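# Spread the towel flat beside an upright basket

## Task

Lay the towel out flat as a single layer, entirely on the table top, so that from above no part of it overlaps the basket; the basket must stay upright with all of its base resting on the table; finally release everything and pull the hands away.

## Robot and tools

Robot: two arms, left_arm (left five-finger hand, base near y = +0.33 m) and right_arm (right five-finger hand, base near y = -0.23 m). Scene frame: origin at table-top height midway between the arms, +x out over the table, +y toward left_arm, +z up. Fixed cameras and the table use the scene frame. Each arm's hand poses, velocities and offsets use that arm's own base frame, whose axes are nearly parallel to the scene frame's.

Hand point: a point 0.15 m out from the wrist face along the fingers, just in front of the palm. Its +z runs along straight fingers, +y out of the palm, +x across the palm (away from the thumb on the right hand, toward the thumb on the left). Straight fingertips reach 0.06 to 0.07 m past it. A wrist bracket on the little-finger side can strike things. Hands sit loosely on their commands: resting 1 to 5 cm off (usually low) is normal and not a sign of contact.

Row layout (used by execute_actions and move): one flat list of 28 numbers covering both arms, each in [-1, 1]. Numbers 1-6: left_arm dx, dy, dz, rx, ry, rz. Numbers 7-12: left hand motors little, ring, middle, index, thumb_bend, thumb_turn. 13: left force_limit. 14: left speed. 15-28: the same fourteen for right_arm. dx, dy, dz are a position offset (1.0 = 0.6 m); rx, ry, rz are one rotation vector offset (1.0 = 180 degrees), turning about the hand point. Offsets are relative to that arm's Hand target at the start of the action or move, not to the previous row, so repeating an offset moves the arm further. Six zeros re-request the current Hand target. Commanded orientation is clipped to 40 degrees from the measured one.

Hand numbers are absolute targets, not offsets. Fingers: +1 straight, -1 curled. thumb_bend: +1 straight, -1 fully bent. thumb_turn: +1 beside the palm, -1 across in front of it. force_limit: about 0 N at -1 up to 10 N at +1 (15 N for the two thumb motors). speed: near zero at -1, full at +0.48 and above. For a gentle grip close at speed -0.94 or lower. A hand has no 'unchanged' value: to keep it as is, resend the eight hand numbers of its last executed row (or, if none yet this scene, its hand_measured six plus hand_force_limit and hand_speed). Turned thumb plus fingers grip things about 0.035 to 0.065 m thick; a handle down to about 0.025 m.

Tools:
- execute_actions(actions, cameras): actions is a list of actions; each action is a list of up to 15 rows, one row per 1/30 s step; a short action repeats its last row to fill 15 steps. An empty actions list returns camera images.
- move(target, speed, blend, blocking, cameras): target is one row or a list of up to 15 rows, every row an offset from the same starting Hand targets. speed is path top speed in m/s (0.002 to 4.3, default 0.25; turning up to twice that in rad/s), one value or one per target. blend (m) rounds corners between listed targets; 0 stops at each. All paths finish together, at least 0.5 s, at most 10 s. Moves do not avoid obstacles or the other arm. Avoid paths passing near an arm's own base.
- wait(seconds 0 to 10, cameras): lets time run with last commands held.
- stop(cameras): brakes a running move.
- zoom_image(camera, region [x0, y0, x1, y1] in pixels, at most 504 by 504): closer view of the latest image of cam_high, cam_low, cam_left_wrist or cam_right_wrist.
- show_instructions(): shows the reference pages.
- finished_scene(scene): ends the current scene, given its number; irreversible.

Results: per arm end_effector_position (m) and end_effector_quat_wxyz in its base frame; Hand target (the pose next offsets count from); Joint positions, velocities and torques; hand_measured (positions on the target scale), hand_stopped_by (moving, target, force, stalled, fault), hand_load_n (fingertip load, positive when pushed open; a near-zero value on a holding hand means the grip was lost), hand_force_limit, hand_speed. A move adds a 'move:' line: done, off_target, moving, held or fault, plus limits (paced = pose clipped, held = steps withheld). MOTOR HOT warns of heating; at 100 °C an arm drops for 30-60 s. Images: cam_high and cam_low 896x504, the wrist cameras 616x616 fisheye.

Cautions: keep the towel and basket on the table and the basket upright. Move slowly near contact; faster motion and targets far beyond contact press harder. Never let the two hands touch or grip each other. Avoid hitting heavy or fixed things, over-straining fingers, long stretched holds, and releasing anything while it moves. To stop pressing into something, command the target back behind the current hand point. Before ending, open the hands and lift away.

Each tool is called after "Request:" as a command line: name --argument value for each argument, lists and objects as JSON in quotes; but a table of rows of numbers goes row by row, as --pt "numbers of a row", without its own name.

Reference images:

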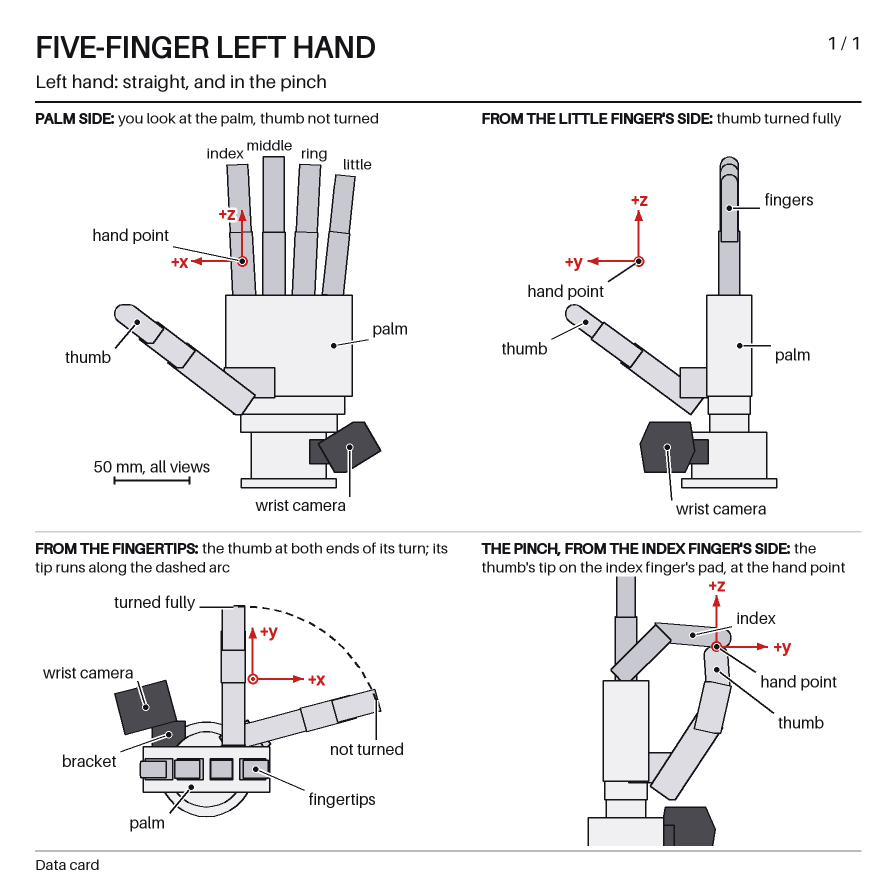

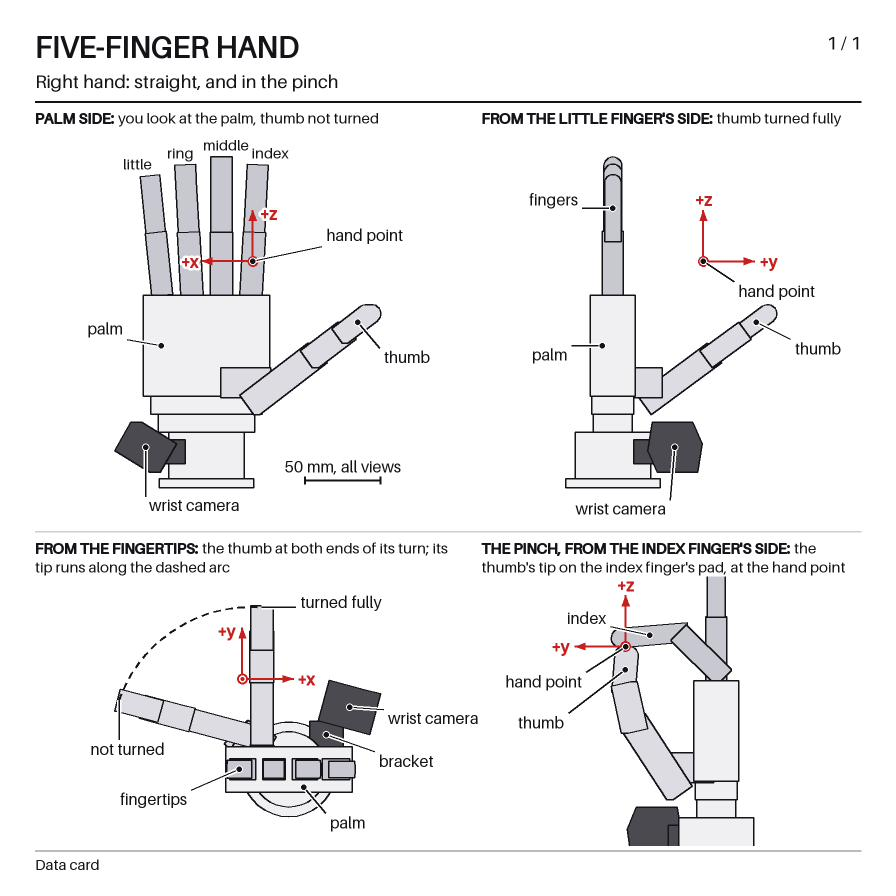

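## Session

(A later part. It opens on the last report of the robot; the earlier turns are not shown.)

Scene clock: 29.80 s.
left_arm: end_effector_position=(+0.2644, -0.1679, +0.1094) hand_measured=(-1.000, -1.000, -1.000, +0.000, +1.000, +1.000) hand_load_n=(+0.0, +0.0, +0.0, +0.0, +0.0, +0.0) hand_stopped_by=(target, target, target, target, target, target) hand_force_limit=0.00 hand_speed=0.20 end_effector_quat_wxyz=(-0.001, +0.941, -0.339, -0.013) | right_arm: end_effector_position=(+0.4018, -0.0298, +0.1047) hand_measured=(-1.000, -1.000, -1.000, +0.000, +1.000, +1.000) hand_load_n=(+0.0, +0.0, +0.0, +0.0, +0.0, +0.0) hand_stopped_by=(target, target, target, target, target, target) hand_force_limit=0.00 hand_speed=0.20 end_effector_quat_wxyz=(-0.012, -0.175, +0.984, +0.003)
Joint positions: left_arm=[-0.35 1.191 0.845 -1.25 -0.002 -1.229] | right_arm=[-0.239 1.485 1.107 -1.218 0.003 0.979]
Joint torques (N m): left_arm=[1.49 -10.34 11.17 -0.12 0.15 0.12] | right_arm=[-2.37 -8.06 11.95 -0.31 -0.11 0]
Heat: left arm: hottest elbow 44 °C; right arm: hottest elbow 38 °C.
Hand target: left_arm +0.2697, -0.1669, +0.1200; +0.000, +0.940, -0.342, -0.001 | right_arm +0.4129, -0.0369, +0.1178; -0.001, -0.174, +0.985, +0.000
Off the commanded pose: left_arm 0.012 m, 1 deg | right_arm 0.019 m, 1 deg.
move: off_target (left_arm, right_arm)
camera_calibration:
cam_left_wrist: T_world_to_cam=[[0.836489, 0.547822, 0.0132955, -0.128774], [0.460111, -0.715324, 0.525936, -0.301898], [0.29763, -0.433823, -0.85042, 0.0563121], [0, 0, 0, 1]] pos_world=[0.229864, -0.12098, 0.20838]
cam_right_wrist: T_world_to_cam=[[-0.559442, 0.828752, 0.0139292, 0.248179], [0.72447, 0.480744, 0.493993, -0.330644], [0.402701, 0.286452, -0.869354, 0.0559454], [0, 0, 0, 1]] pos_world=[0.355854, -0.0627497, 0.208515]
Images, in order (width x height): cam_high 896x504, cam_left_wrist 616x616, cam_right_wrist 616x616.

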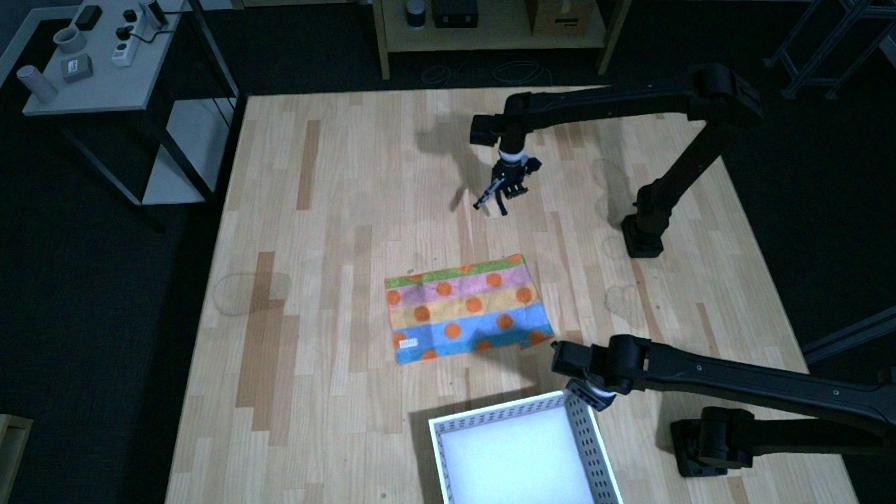

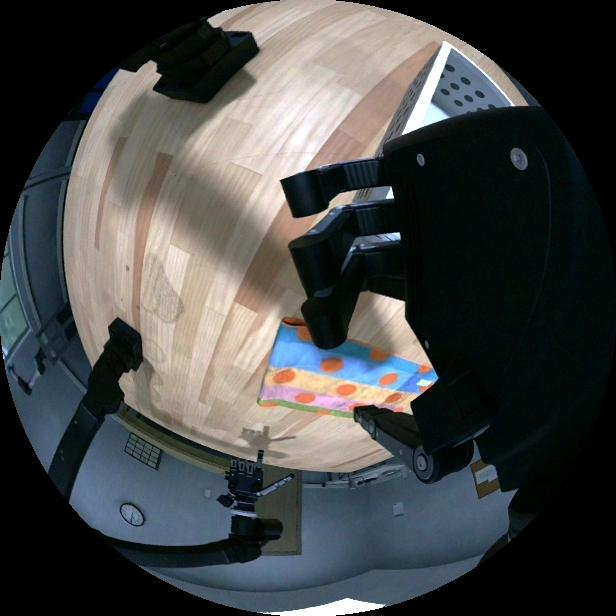

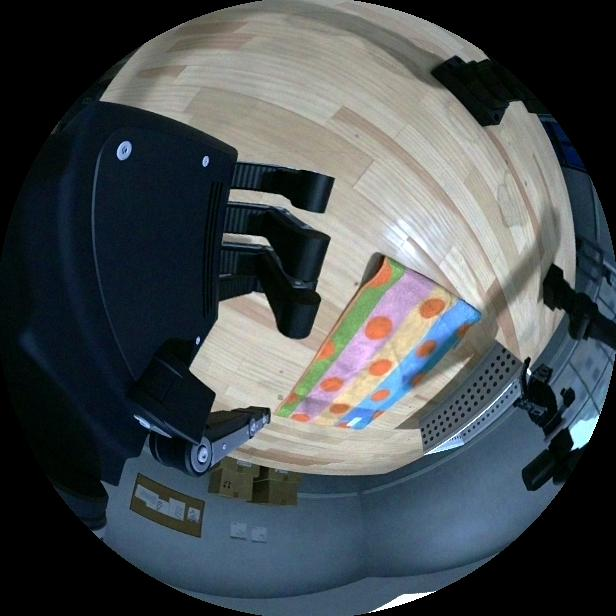

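Request:
move --pt "0.104 -0.22 -0.03 0 0 0 -1 -1 -1 0 1 -1 0 0.2 0.08 0.2 0.05 0 0 0.3 -1 -1 -1 0 1 1 0 0.2" --pt "0.104 -0.22 -0.075 0 0 0 -1 -1 -1 1 1 -1 0 0.2 0.102 0.322 0.0 0 0 0.5 1 1 1 1 1 1 0 0.2" --speed 0.35 --blend 0.03 --cameras '["all"]'

Request:
zoom_image --camera "cam_left_wrist" --region '[250, 230, 430, 380]'

Request:
zoom_image --camera "cam_high" --region '[480, 270, 580, 370]'

Scene clock: 37.13 s.
left_arm: end_effector_position=(+0.3298, -0.2921, +0.0810) hand_measured=(-1.000, -1.000, -1.000, +1.000, +1.000, -1.000) hand_load_n=(+0.0, +0.0, +0.0, +0.0, +0.0, +0.0) hand_stopped_by=(target, target, target, target, target, target) hand_force_limit=0.00 hand_speed=0.20 end_effector_quat_wxyz=(+0.001, +0.939, -0.344, +0.002) | right_arm: end_effector_position=(+0.4603, +0.1512, +0.1179) hand_measured=(+1.000, +1.000, +1.000, +1.000, +1.000, +1.000) hand_load_n=(+0.0, +0.0, +0.0, +0.0, +0.0, +0.0) hand_stopped_by=(target, target, target, target, target, target) hand_force_limit=0.00 hand_speed=0.20 end_effector_quat_wxyz=(+0.005, +0.816, -0.577, -0.002)
Joint positions: left_arm=[-0.579 1.509 1.066 -1.123 0 -1.448] | right_arm=[0.265 1.814 1.56 -1.326 0.003 -0.075]
Joint torques (N m): left_arm=[-0.03 -12.16 10.22 0.53 0.08 -0.23] | right_arm=[-1.2 -10.23 12.79 0.16 -0.02 0.04]
Heat: left arm: hottest elbow 45 °C; right arm: hottest elbow 40 °C.
Hand target: left_arm +0.3322, -0.2988, +0.0751; +0.000, +0.940, -0.342, +0.000 | right_arm +0.4741, +0.1563, +0.1179; +0.001, +0.819, -0.573, +0.001
Off the commanded pose: left_arm 0.009 m, 0 deg | right_arm 0.015 m, 1 deg.
move: off_target (right_arm); target 2's new numbers were sent with right_arm's hand 0.015 m and 1 deg from that target
camera_calibration:
cam_left_wrist: T_world_to_cam=[[0.841537, 0.539461, 0.028237, -0.120376], [0.438386, -0.712539, 0.547819, -0.399701], [0.315647, -0.448631, -0.83612, -0.0526002], [0, 0, 0, 1]] pos_world=[0.293127, -0.243462, 0.178382]
cam_right_wrist: T_world_to_cam=[[-0.835829, -0.54893, 0.00810987, 0.466847], [-0.468498, 0.720904, 0.510692, 0.0442416], [-0.286181, 0.423052, -0.859725, 0.28728], [0, 0, 0, 1]] pos_world=[0.493146, 0.102838, 0.220602]

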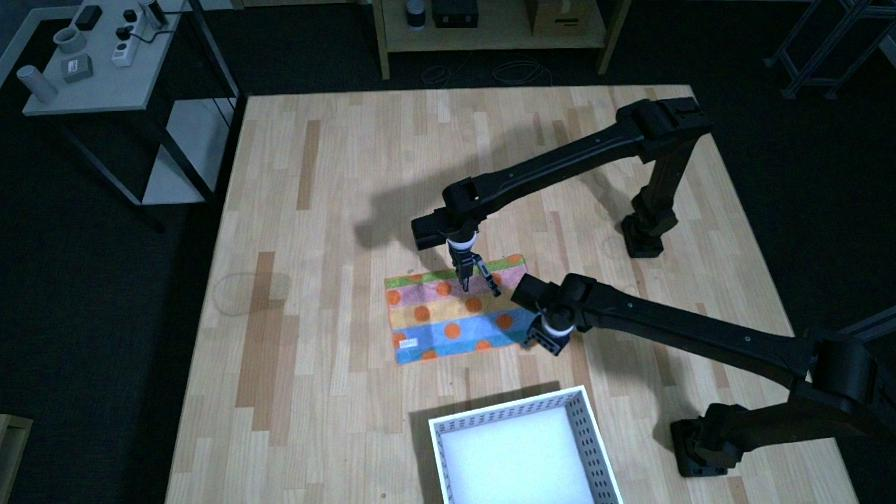

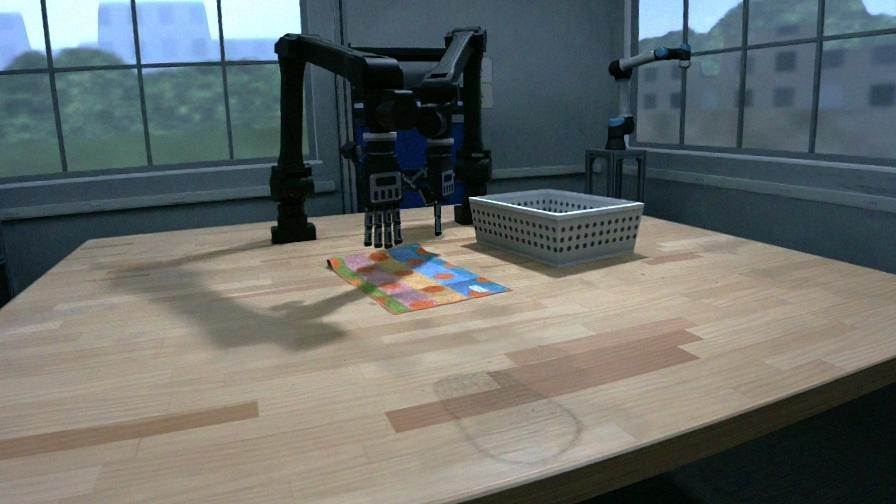

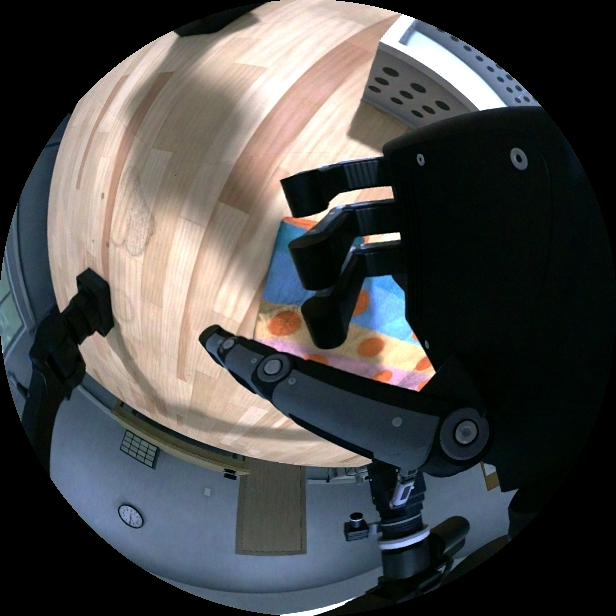

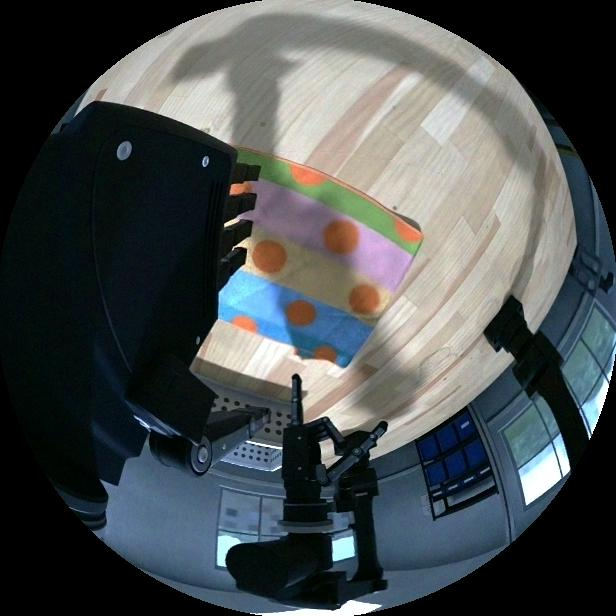

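Scaled by 2.800 from the camera's 616x616 image, which has a finer 880x880 frame.

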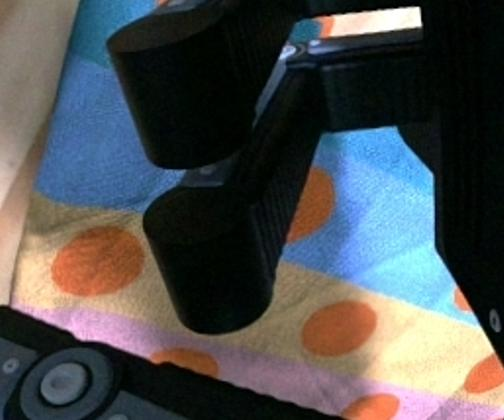

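Scaled by 5.040 from the camera's 896x504 image, which has a finer 1280x720 frame.

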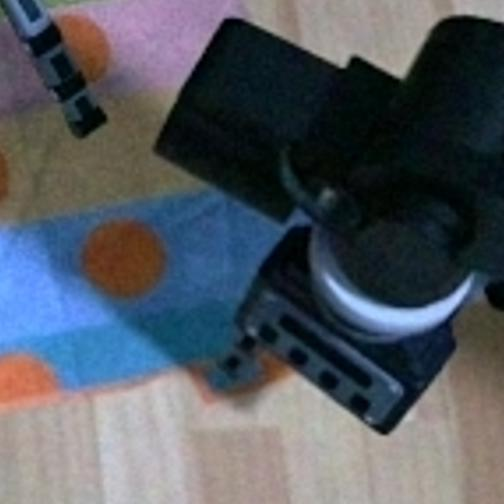

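Request:
move --target '[-0.0103,-0.027,-0.05,0,0,0,-1,-1,-1,1,1,-1,0,0.2,0.0,0.0,-0.135,0,0,0,1,1,1,1,1,1,0,0.2]' --speed 0.12 --cameras '["cam_high","cam_low"]'

Request:
zoom_image --camera "cam_high" --region '[490, 300, 570, 370]'

Request:
zoom_image --camera "cam_low" --region '[320, 200, 500, 320]'

Scene clock: 39.47 s.
left_arm: end_effector_position=(+0.3282, -0.3109, +0.0549) hand_measured=(-1.000, -1.000, -1.000, +1.000, +1.000, -1.000) hand_load_n=(+0.0, +0.0, +0.0, +0.0, +0.0, +0.0) hand_stopped_by=(target, target, target, target, target, target) hand_force_limit=0.00 hand_speed=0.20 end_effector_quat_wxyz=(+0.002, +0.939, -0.344, +0.007) | right_arm: end_effector_position=(+0.4726, +0.1545, +0.0519) hand_measured=(+1.000, +1.000, +1.000, +1.000, +1.000, +1.000) hand_load_n=(+0.0, +0.0, -0.5, +0.0, +0.0, +0.0) hand_stopped_by=(target, target, target, target, target, target) hand_force_limit=0.00 hand_speed=0.20 end_effector_quat_wxyz=(-0.003, +0.816, -0.577, +0.005)
Joint positions: left_arm=[-0.618 1.559 1.047 -1.044 0 -1.486] | right_arm=[0.265 1.887 1.488 -1.161 0.003 -0.075]
Joint torques (N m): left_arm=[0.21 -12.86 8.94 0.47 0.06 -0.22] | right_arm=[-1.32 -10.17 8.55 1.18 0.05 0.04]
Heat: left arm: hottest elbow 44 °C; right arm: hottest elbow 40 °C.
Hand target: left_arm +0.3262, -0.3151, +0.0452; +0.000, +0.940, -0.342, +0.000 | right_arm +0.4740, +0.1563, +0.0367; +0.001, +0.819, -0.573, +0.000
Off the commanded pose: left_arm 0.011 m, 1 deg | right_arm 0.015 m, 1 deg.
move: off_target (left_arm, right_arm)
Images, in order (width x height): cam_high 896x504, cam_low 896x504.

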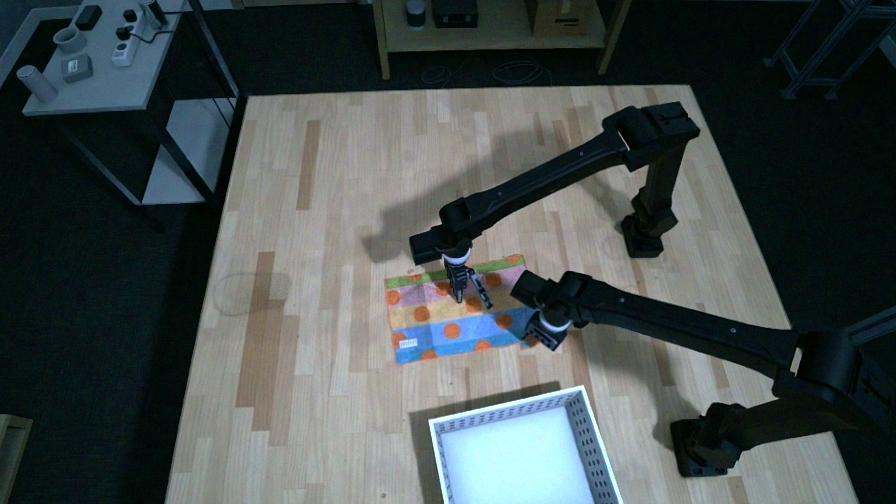

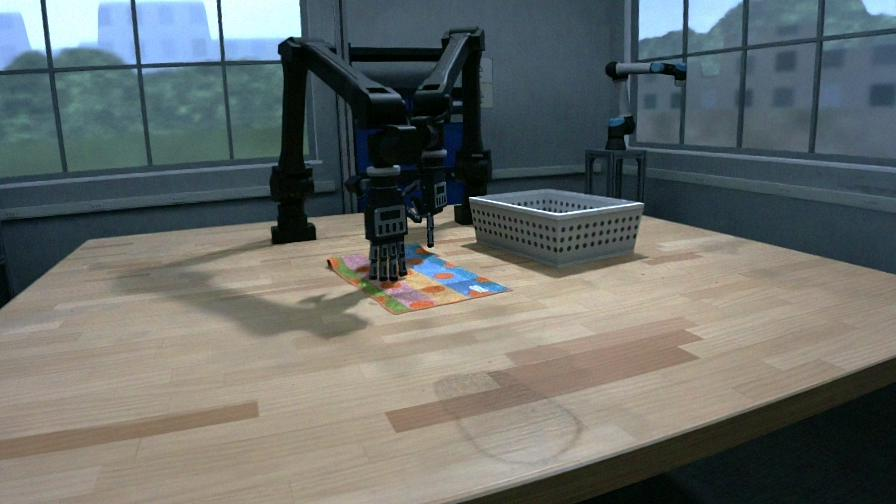

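Scaled by 6.300 from the camera's 896x504 image, which has a finer 1280x720 frame.

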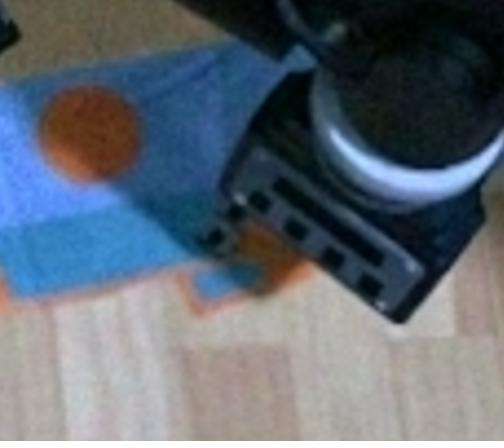

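Scaled by 2.800 from the camera's 896x504 image, which has a finer 1280x720 frame.

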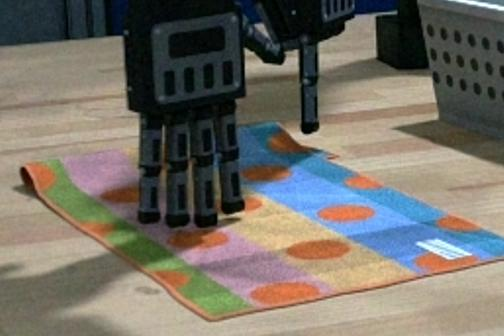

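Request:
execute_actions --actions '[]'

Request:
zoom_image --camera "cam_right_wrist" --region '[220, 300, 380, 440]'

Request:
zoom_image --camera "cam_high" --region '[505, 320, 550, 360]'

Scene clock: 40.43 s.
left_arm: end_effector_position=(+0.3283, -0.3109, +0.0549) hand_measured=(-1.000, -1.000, -1.000, +1.000, +1.000, -1.000) hand_load_n=(+0.0, +0.0, +0.0, +0.0, +0.0, +0.0) hand_stopped_by=(target, target, target, target, target, target) hand_force_limit=0.00 hand_speed=0.20 end_effector_quat_wxyz=(+0.002, +0.939, -0.344, +0.007) | right_arm: end_effector_position=(+0.4726, +0.1545, +0.0519) hand_measured=(+1.000, +1.000, +1.000, +1.000, +1.000, +1.000) hand_load_n=(+0.0, +0.0, -0.5, +0.0, +0.0, +0.0) hand_stopped_by=(target, target, target, target, target, target) hand_force_limit=0.00 hand_speed=0.20 end_effector_quat_wxyz=(-0.003, +0.816, -0.577, +0.005)
Joint positions: left_arm=[-0.618 1.559 1.047 -1.044 0 -1.487] | right_arm=[0.265 1.887 1.488 -1.161 0.003 -0.075]
Joint velocities: within noise
Joint torques (N m): left_arm=[-0.03 -13.04 9.01 0.47 0.07 -0.22] | right_arm=[-1.49 -11.16 8.66 1.35 0.06 0.03]
Heat: left arm: hottest elbow 44 °C; right arm: hottest elbow 40 °C.
Hand target: left_arm +0.3262, -0.3150, +0.0452; +0.000, +0.940, -0.341, +0.000 | right_arm +0.4740, +0.1563, +0.0367; +0.001, +0.819, -0.573, +0.000
Off the commanded pose: left_arm 0.011 m, 1 deg | right_arm 0.015 m, 1 deg.
camera_calibration:
cam_left_wrist: T_world_to_cam=[[0.841118, 0.539928, 0.0316007, -0.10808], [0.434411, -0.709235, 0.555223, -0.396254], [0.322193, -0.453281, -0.831101, -0.0862005], [0, 0, 0, 1]] pos_world=[0.290818, -0.261755, 0.151783]
cam_right_wrist: T_world_to_cam=[[-0.835834, -0.548864, -0.0113894, 0.480533], [-0.47852, 0.71823, 0.505137, 0.0867838], [-0.269071, 0.427661, -0.862964, 0.223963], [0, 0, 0, 1]] pos_world=[0.503435, 0.105636, 0.154907]

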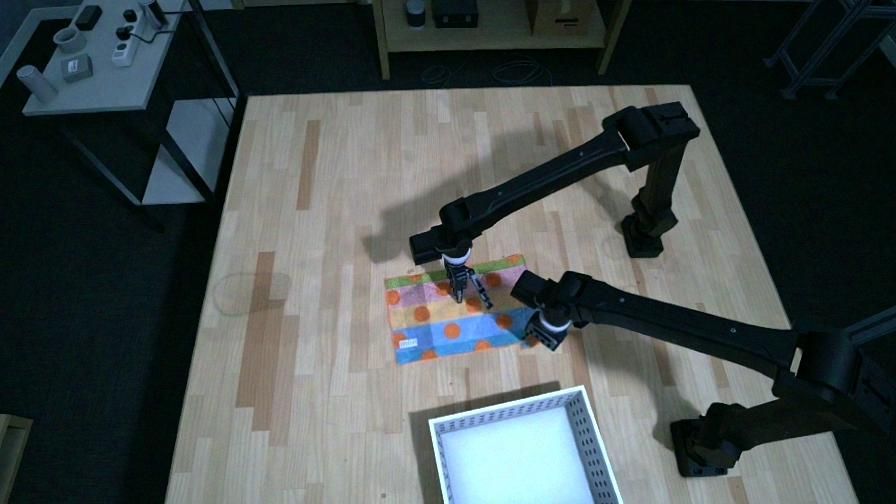

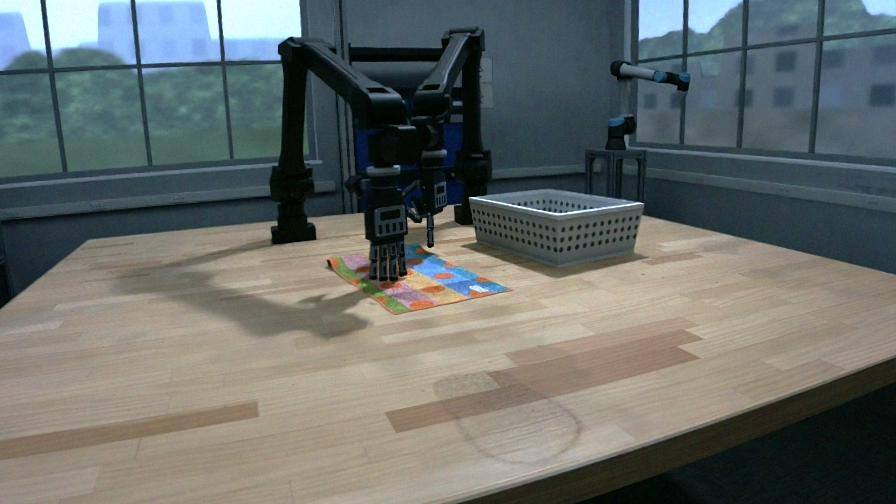

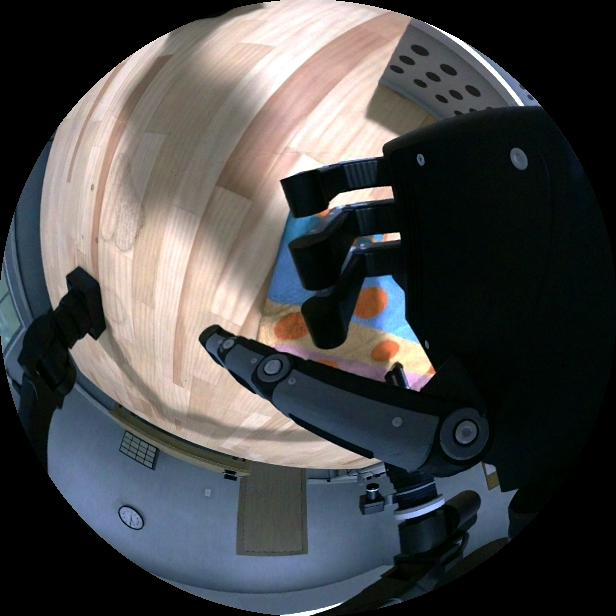

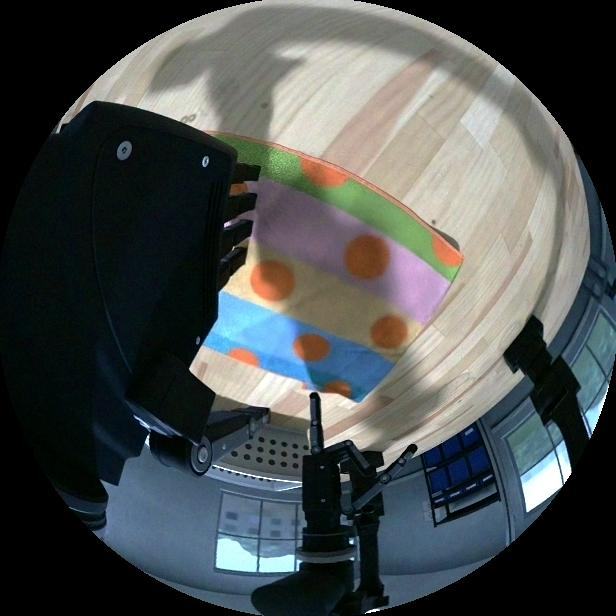

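Scaled by 3.150 from the camera's 616x616 image, which has a finer 880x880 frame.

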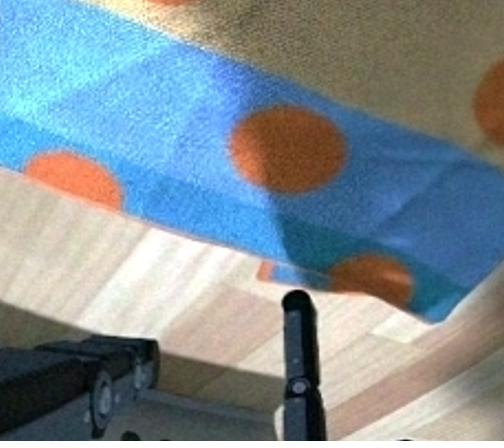

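Scaled by 11.200 from the camera's 896x504 image, which has a finer 1280x720 frame.

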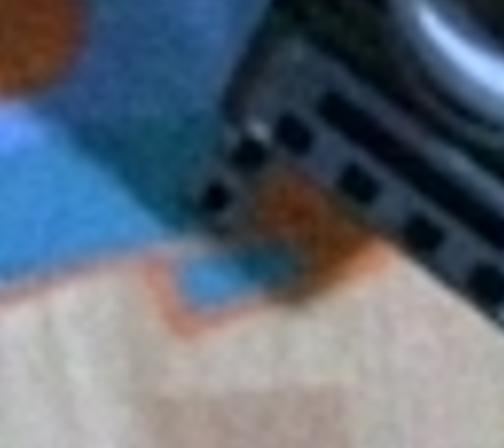

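Request:
move --pt "-0.0103 0.0138 -0.005 0 0 0 -1 -1 -1 1 1 -1 0 0.2 0.0 0.0 -0.028 0 0 0 1 1 1 1 1 1 0 0.2" --pt "-0.0103 0.0138 -0.042 0 0 0 -1 -1 -1 1 1 -1 0 0.2 0.0 0.0 -0.028 0 0 0 1 1 1 1 1 1 0 0.2" --speed 0.06 --cameras '["cam_high","cam_right_wrist"]'

Request:
zoom_image --camera "cam_high" --region '[505, 320, 550, 360]'

Request:
zoom_image --camera "cam_right_wrist" --region '[250, 330, 370, 430]'

Scene clock: 43.07 s.
left_arm: end_effector_position=(+0.3213, -0.3059, +0.0353) hand_measured=(-1.000, -1.000, -1.000, +1.000, +1.000, -1.000) hand_load_n=(+0.0, +0.0, +0.0, +0.0, +0.0, +0.0) hand_stopped_by=(target, target, target, target, target, target) hand_force_limit=0.00 hand_speed=0.20 end_effector_quat_wxyz=(+0.003, +0.939, -0.344, +0.009) | right_arm: end_effector_position=(+0.4745, +0.1550, +0.0499) hand_measured=(+1.000, +1.000, +1.000, +1.000, +1.000, +1.000) hand_load_n=(+0.0, +0.0, -3.0, +0.0, +0.0, +0.0) hand_stopped_by=(target, target, target, target, target, target) hand_force_limit=0.00 hand_speed=0.20 end_effector_quat_wxyz=(-0.007, +0.817, -0.577, +0.008)
Joint positions: left_arm=[-0.618 1.564 0.992 -0.979 0 -1.487] | right_arm=[0.265 1.887 1.483 -1.147 0.003 -0.076]
Joint torques (N m): left_arm=[0.5 -11.81 8.16 0.77 0.07 -0.14] | right_arm=[-1.55 -9.17 6.97 1.98 0.02 0.04]
Heat: left arm: hottest elbow 44 °C; right arm: hottest elbow 40 °C.
Hand target: left_arm +0.3199, -0.3067, +0.0199; +0.000, +0.940, -0.341, +0.000 | right_arm +0.4740, +0.1563, +0.0200; +0.001, +0.819, -0.573, +0.000
Off the commanded pose: left_arm 0.015 m, 1 deg | right_arm 0.030 m, 1 deg.
move: off_target (left_arm, right_arm)
camera_calibration:
cam_right_wrist: T_world_to_cam=[[-0.834812, -0.550142, -0.0207807, 0.482593], [-0.484455, 0.716156, 0.502418, 0.091753], [-0.261519, 0.429492, -0.864375, 0.218748], [0, 0, 0, 1]] pos_world=[0.504532, 0.105835, 0.15301]
Images, in order (width x height): cam_high 896x504, cam_right_wrist 616x616.

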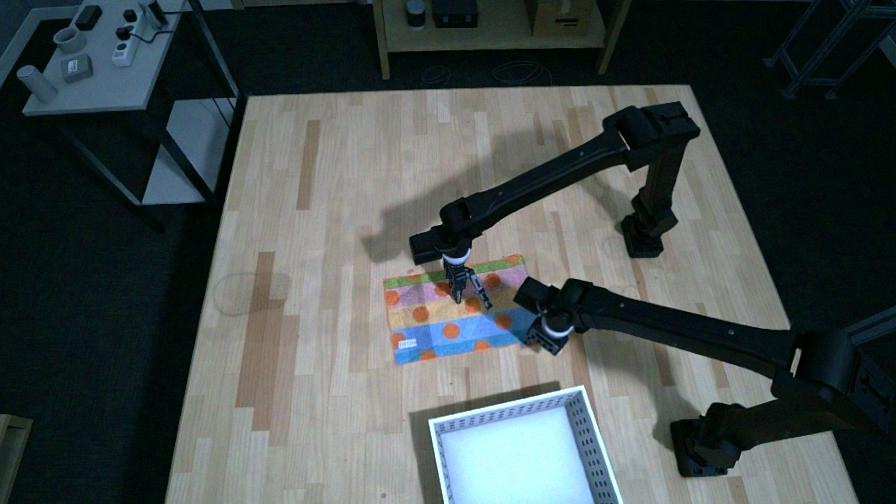

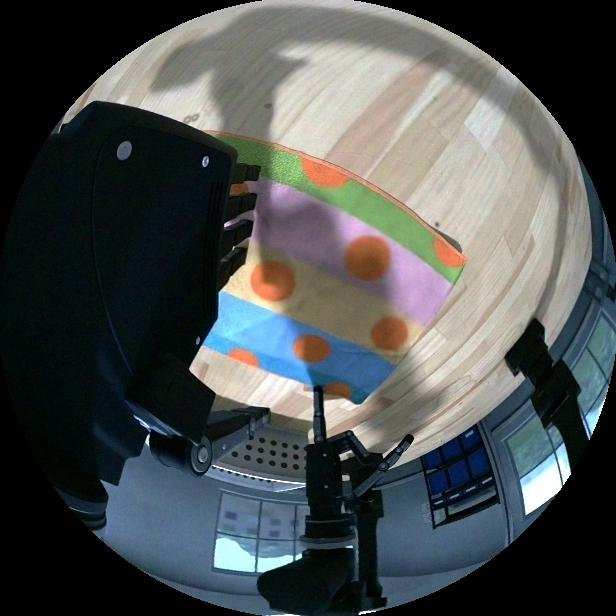

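Scaled by 11.200 from the camera's 896x504 image, which has a finer 1280x720 frame.

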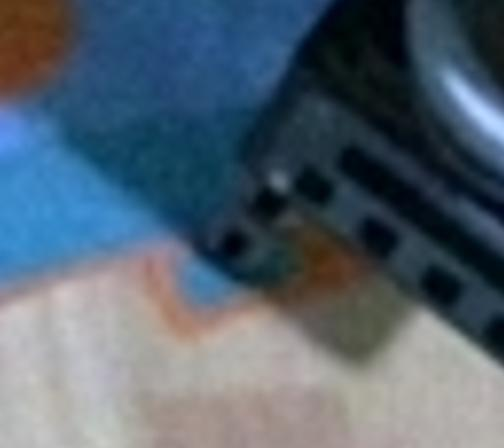

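Scaled by 4.200 from the camera's 616x616 image, which has a finer 880x880 frame.

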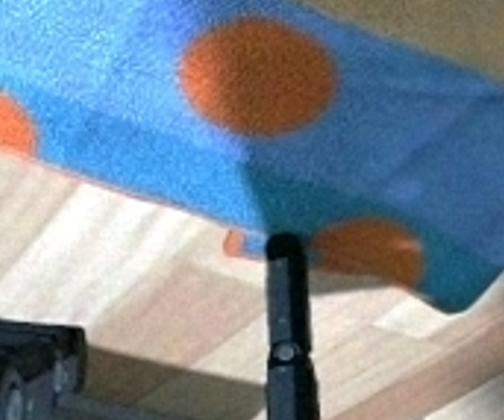

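Request:
move --pt "0.0 0.0 0.042 0 0 0 -1 -1 -1 1 1 -1 0 0.2 0.0 0.0 0 0 0 0 1 1 1 1 1 1 0 0.2" --pt "0.006 0.0105 0.03 0 0 0 -1 -1 -1 1 1 -1 0 0.2 0.0 0.0 0 0 0 0 1 1 1 1 1 1 0 0.2" --pt "0.006 0.0105 -0.005 0 0 0 -1 -1 -1 1 1 -1 0 0.2 0.0 0.0 0 0 0 0 1 1 1 1 1 1 0 0.2" --speed 0.06 --cameras '["cam_high","cam_right_wrist"]'

Request:
zoom_image --camera "cam_high" --region '[505, 320, 550, 360]'

Request:
zoom_image --camera "cam_right_wrist" --region '[250, 330, 370, 430]'

Scene clock: 45.97 s.
left_arm: end_effector_position=(+0.3223, -0.3056, +0.0348) hand_measured=(-1.000, -1.000, -1.000, +1.000, +1.000, -1.000) hand_load_n=(+0.0, +0.0, +0.0, +0.0, -0.5, +0.0) hand_stopped_by=(target, target, target, target, target, target) hand_force_limit=0.00 hand_speed=0.20 end_effector_quat_wxyz=(+0.003, +0.939, -0.343, +0.011) | right_arm: end_effector_position=(+0.4745, +0.1550, +0.0499) hand_measured=(+1.000, +1.000, +1.000, +1.000, +1.000, +1.000) hand_load_n=(+0.0, +0.0, -3.0, +0.0, -0.5, +0.0) hand_stopped_by=(target, target, target, target, target, target) hand_force_limit=0.00 hand_speed=0.20 end_effector_quat_wxyz=(-0.007, +0.817, -0.577, +0.008)
Joint positions: left_arm=[-0.616 1.564 0.99 -0.974 0 -1.487] | right_arm=[0.265 1.887 1.483 -1.147 0.003 -0.076]
Joint torques (N m): left_arm=[1.61 -11.58 7.87 0.92 0.07 0.04] | right_arm=[-1.32 -9.17 7.17 2.28 0.01 0.04]
Heat: left arm: hottest elbow 44 °C; right arm: hottest elbow 40 °C.
Hand target: left_arm +0.3235, -0.3006, +0.0169; +0.000, +0.940, -0.342, +0.000 | right_arm +0.4740, +0.1563, +0.0200; +0.001, +0.819, -0.573, +0.000
Off the commanded pose: left_arm 0.019 m, 1 deg | right_arm 0.030 m, 1 deg.
move: off_target (left_arm, right_arm)
camera_calibration:
cam_right_wrist: T_world_to_cam=[[-0.834812, -0.550142, -0.0207807, 0.482593], [-0.484455, 0.716156, 0.502418, 0.091753], [-0.261519, 0.429492, -0.864375, 0.218748], [0, 0, 0, 1]] pos_world=[0.504532, 0.105835, 0.15301]
Images, in order (width x height): cam_high 896x504, cam_right_wrist 616x616.

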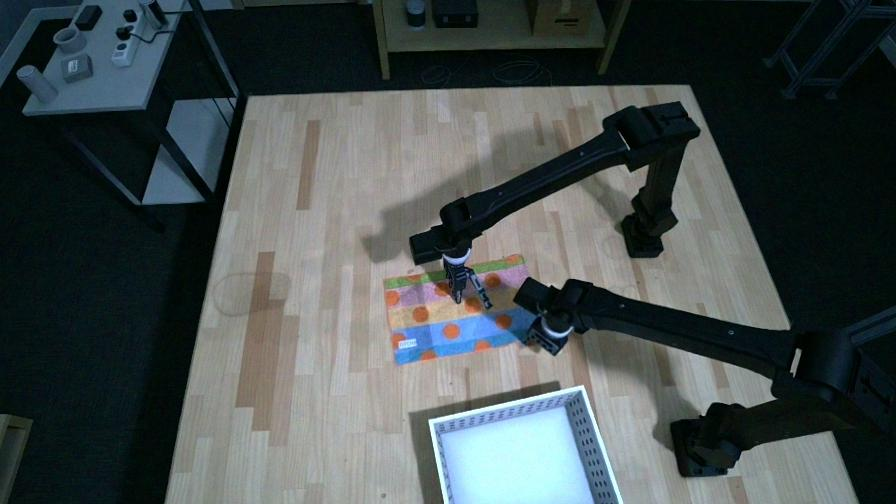

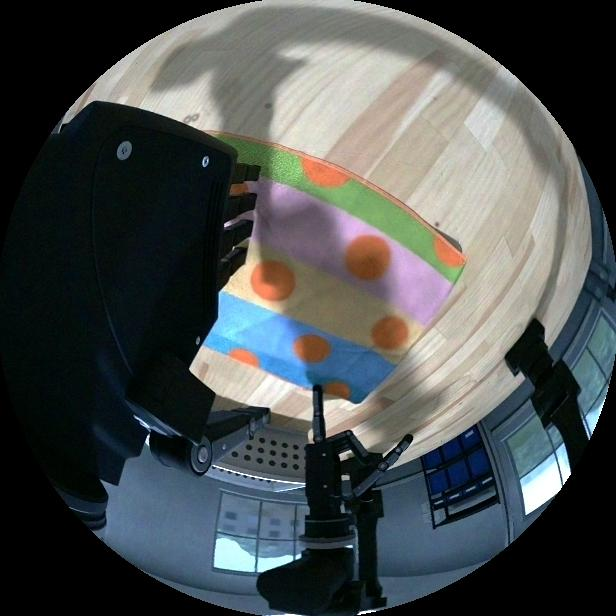

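Scaled by 11.200 from the camera's 896x504 image, which has a finer 1280x720 frame.

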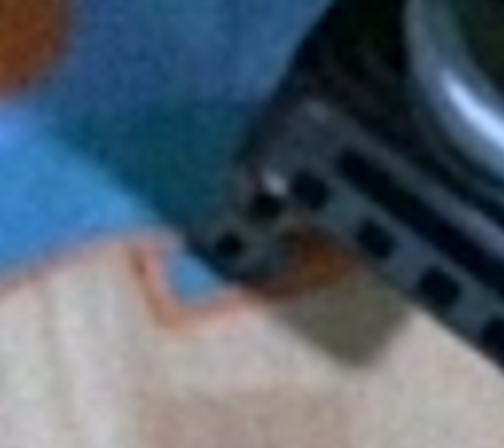

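Scaled by 4.200 from the camera's 616x616 image, which has a finer 880x880 frame.

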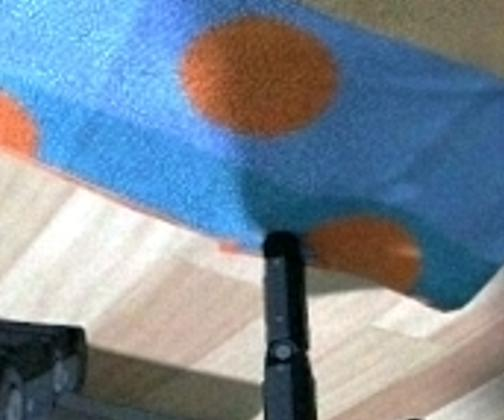

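Request:
move --pt "0.0 0.0 0.07 0 0 0 -1 -1 -1 1 1 -1 0 0.2 0.0 0.0 0 0 0 0 1 1 1 1 1 1 0 0.2" --pt "0.003 0.015 0.06 0 0 0 -1 -1 -1 1 1 -1 0 0.2 0.0 0.0 0 0 0 0 1 1 1 1 1 1 0 0.2" --speed 0.1 --cameras '["cam_high","cam_right_wrist"]'

Request:
zoom_image --camera "cam_high" --region '[505, 320, 550, 360]'

Request:
zoom_image --camera "cam_right_wrist" --region '[250, 330, 370, 430]'

Scene clock: 48.17 s.
left_arm: end_effector_position=(+0.3119, -0.2868, +0.0382) hand_measured=(-1.000, -1.000, -1.000, +1.000, +1.000, -1.000) hand_load_n=(+0.0, +0.0, +0.0, +0.0, +0.0, +0.0) hand_stopped_by=(target, target, target, target, target, target) hand_force_limit=0.00 hand_speed=0.20 end_effector_quat_wxyz=(-0.006, +0.941, -0.338, -0.023) | right_arm: end_effector_position=(+0.4745, +0.1550, +0.0499) hand_measured=(+1.000, +1.000, +1.000, +1.000, +1.000, +1.000) hand_load_n=(+0.0, +0.0, -3.0, +0.0, +0.0, +0.0) hand_stopped_by=(target, target, target, target, target, target) hand_force_limit=0.00 hand_speed=0.20 end_effector_quat_wxyz=(-0.007, +0.817, -0.577, +0.008)
Joint positions: left_arm=[-0.593 1.554 0.994 -1.058 0 -1.474] | right_arm=[0.265 1.887 1.483 -1.147 0.003 -0.076]
Joint torques (N m): left_arm=[1.55 -15.62 10.61 0.32 0.05 0.12] | right_arm=[-0.85 -9.47 7.2 2.02 0.01 0.02]
Heat: left arm: hottest elbow 44 °C; right arm: hottest elbow 40 °C.
Hand target: left_arm +0.3254, -0.2915, +0.0530; +0.000, +0.940, -0.342, +0.000 | right_arm +0.4740, +0.1563, +0.0200; +0.001, +0.819, -0.573, +0.000
Off the commanded pose: left_arm 0.021 m, 3 deg | right_arm 0.030 m, 1 deg.
move: off_target (left_arm, right_arm)
camera_calibration:
cam_right_wrist: T_world_to_cam=[[-0.834812, -0.550142, -0.0207807, 0.482593], [-0.484455, 0.716156, 0.502418, 0.091753], [-0.261519, 0.429492, -0.864375, 0.218748], [0, 0, 0, 1]] pos_world=[0.504532, 0.105835, 0.15301]
Images, in order (width x height): cam_high 896x504, cam_right_wrist 616x616.

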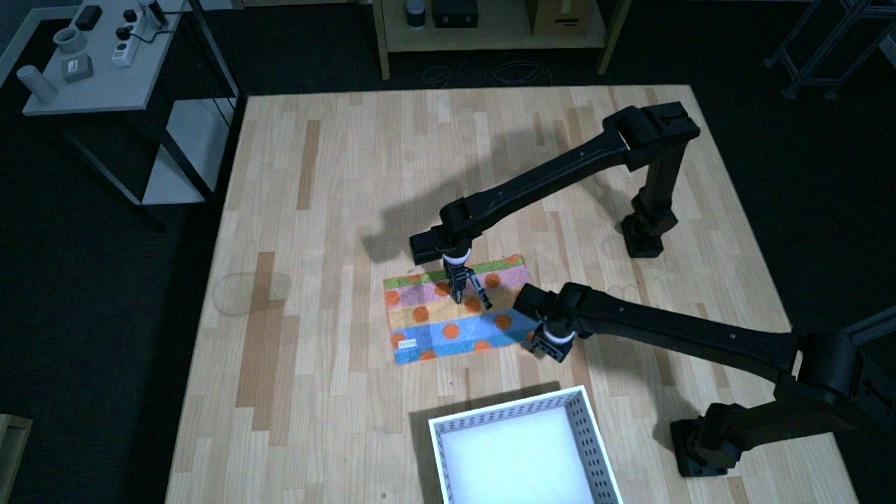

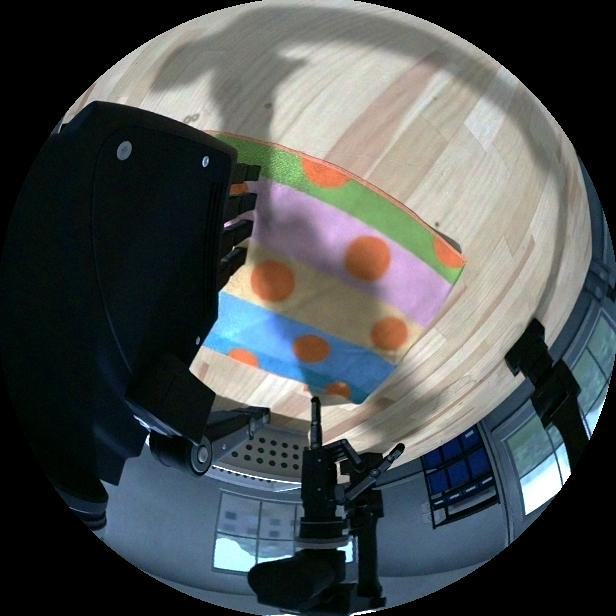

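Scaled by 11.200 from the camera's 896x504 image, which has a finer 1280x720 frame.

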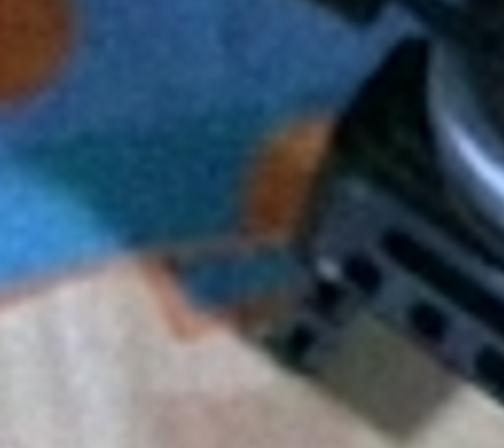

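Scaled by 4.200 from the camera's 616x616 image, which has a finer 880x880 frame.

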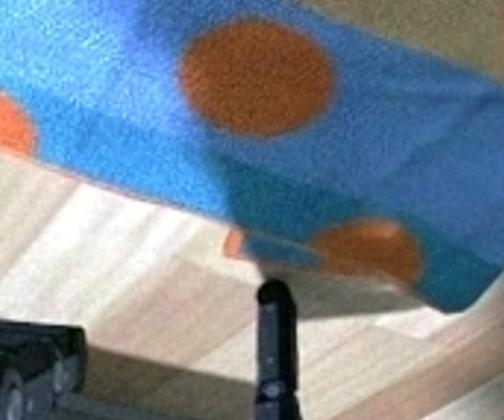

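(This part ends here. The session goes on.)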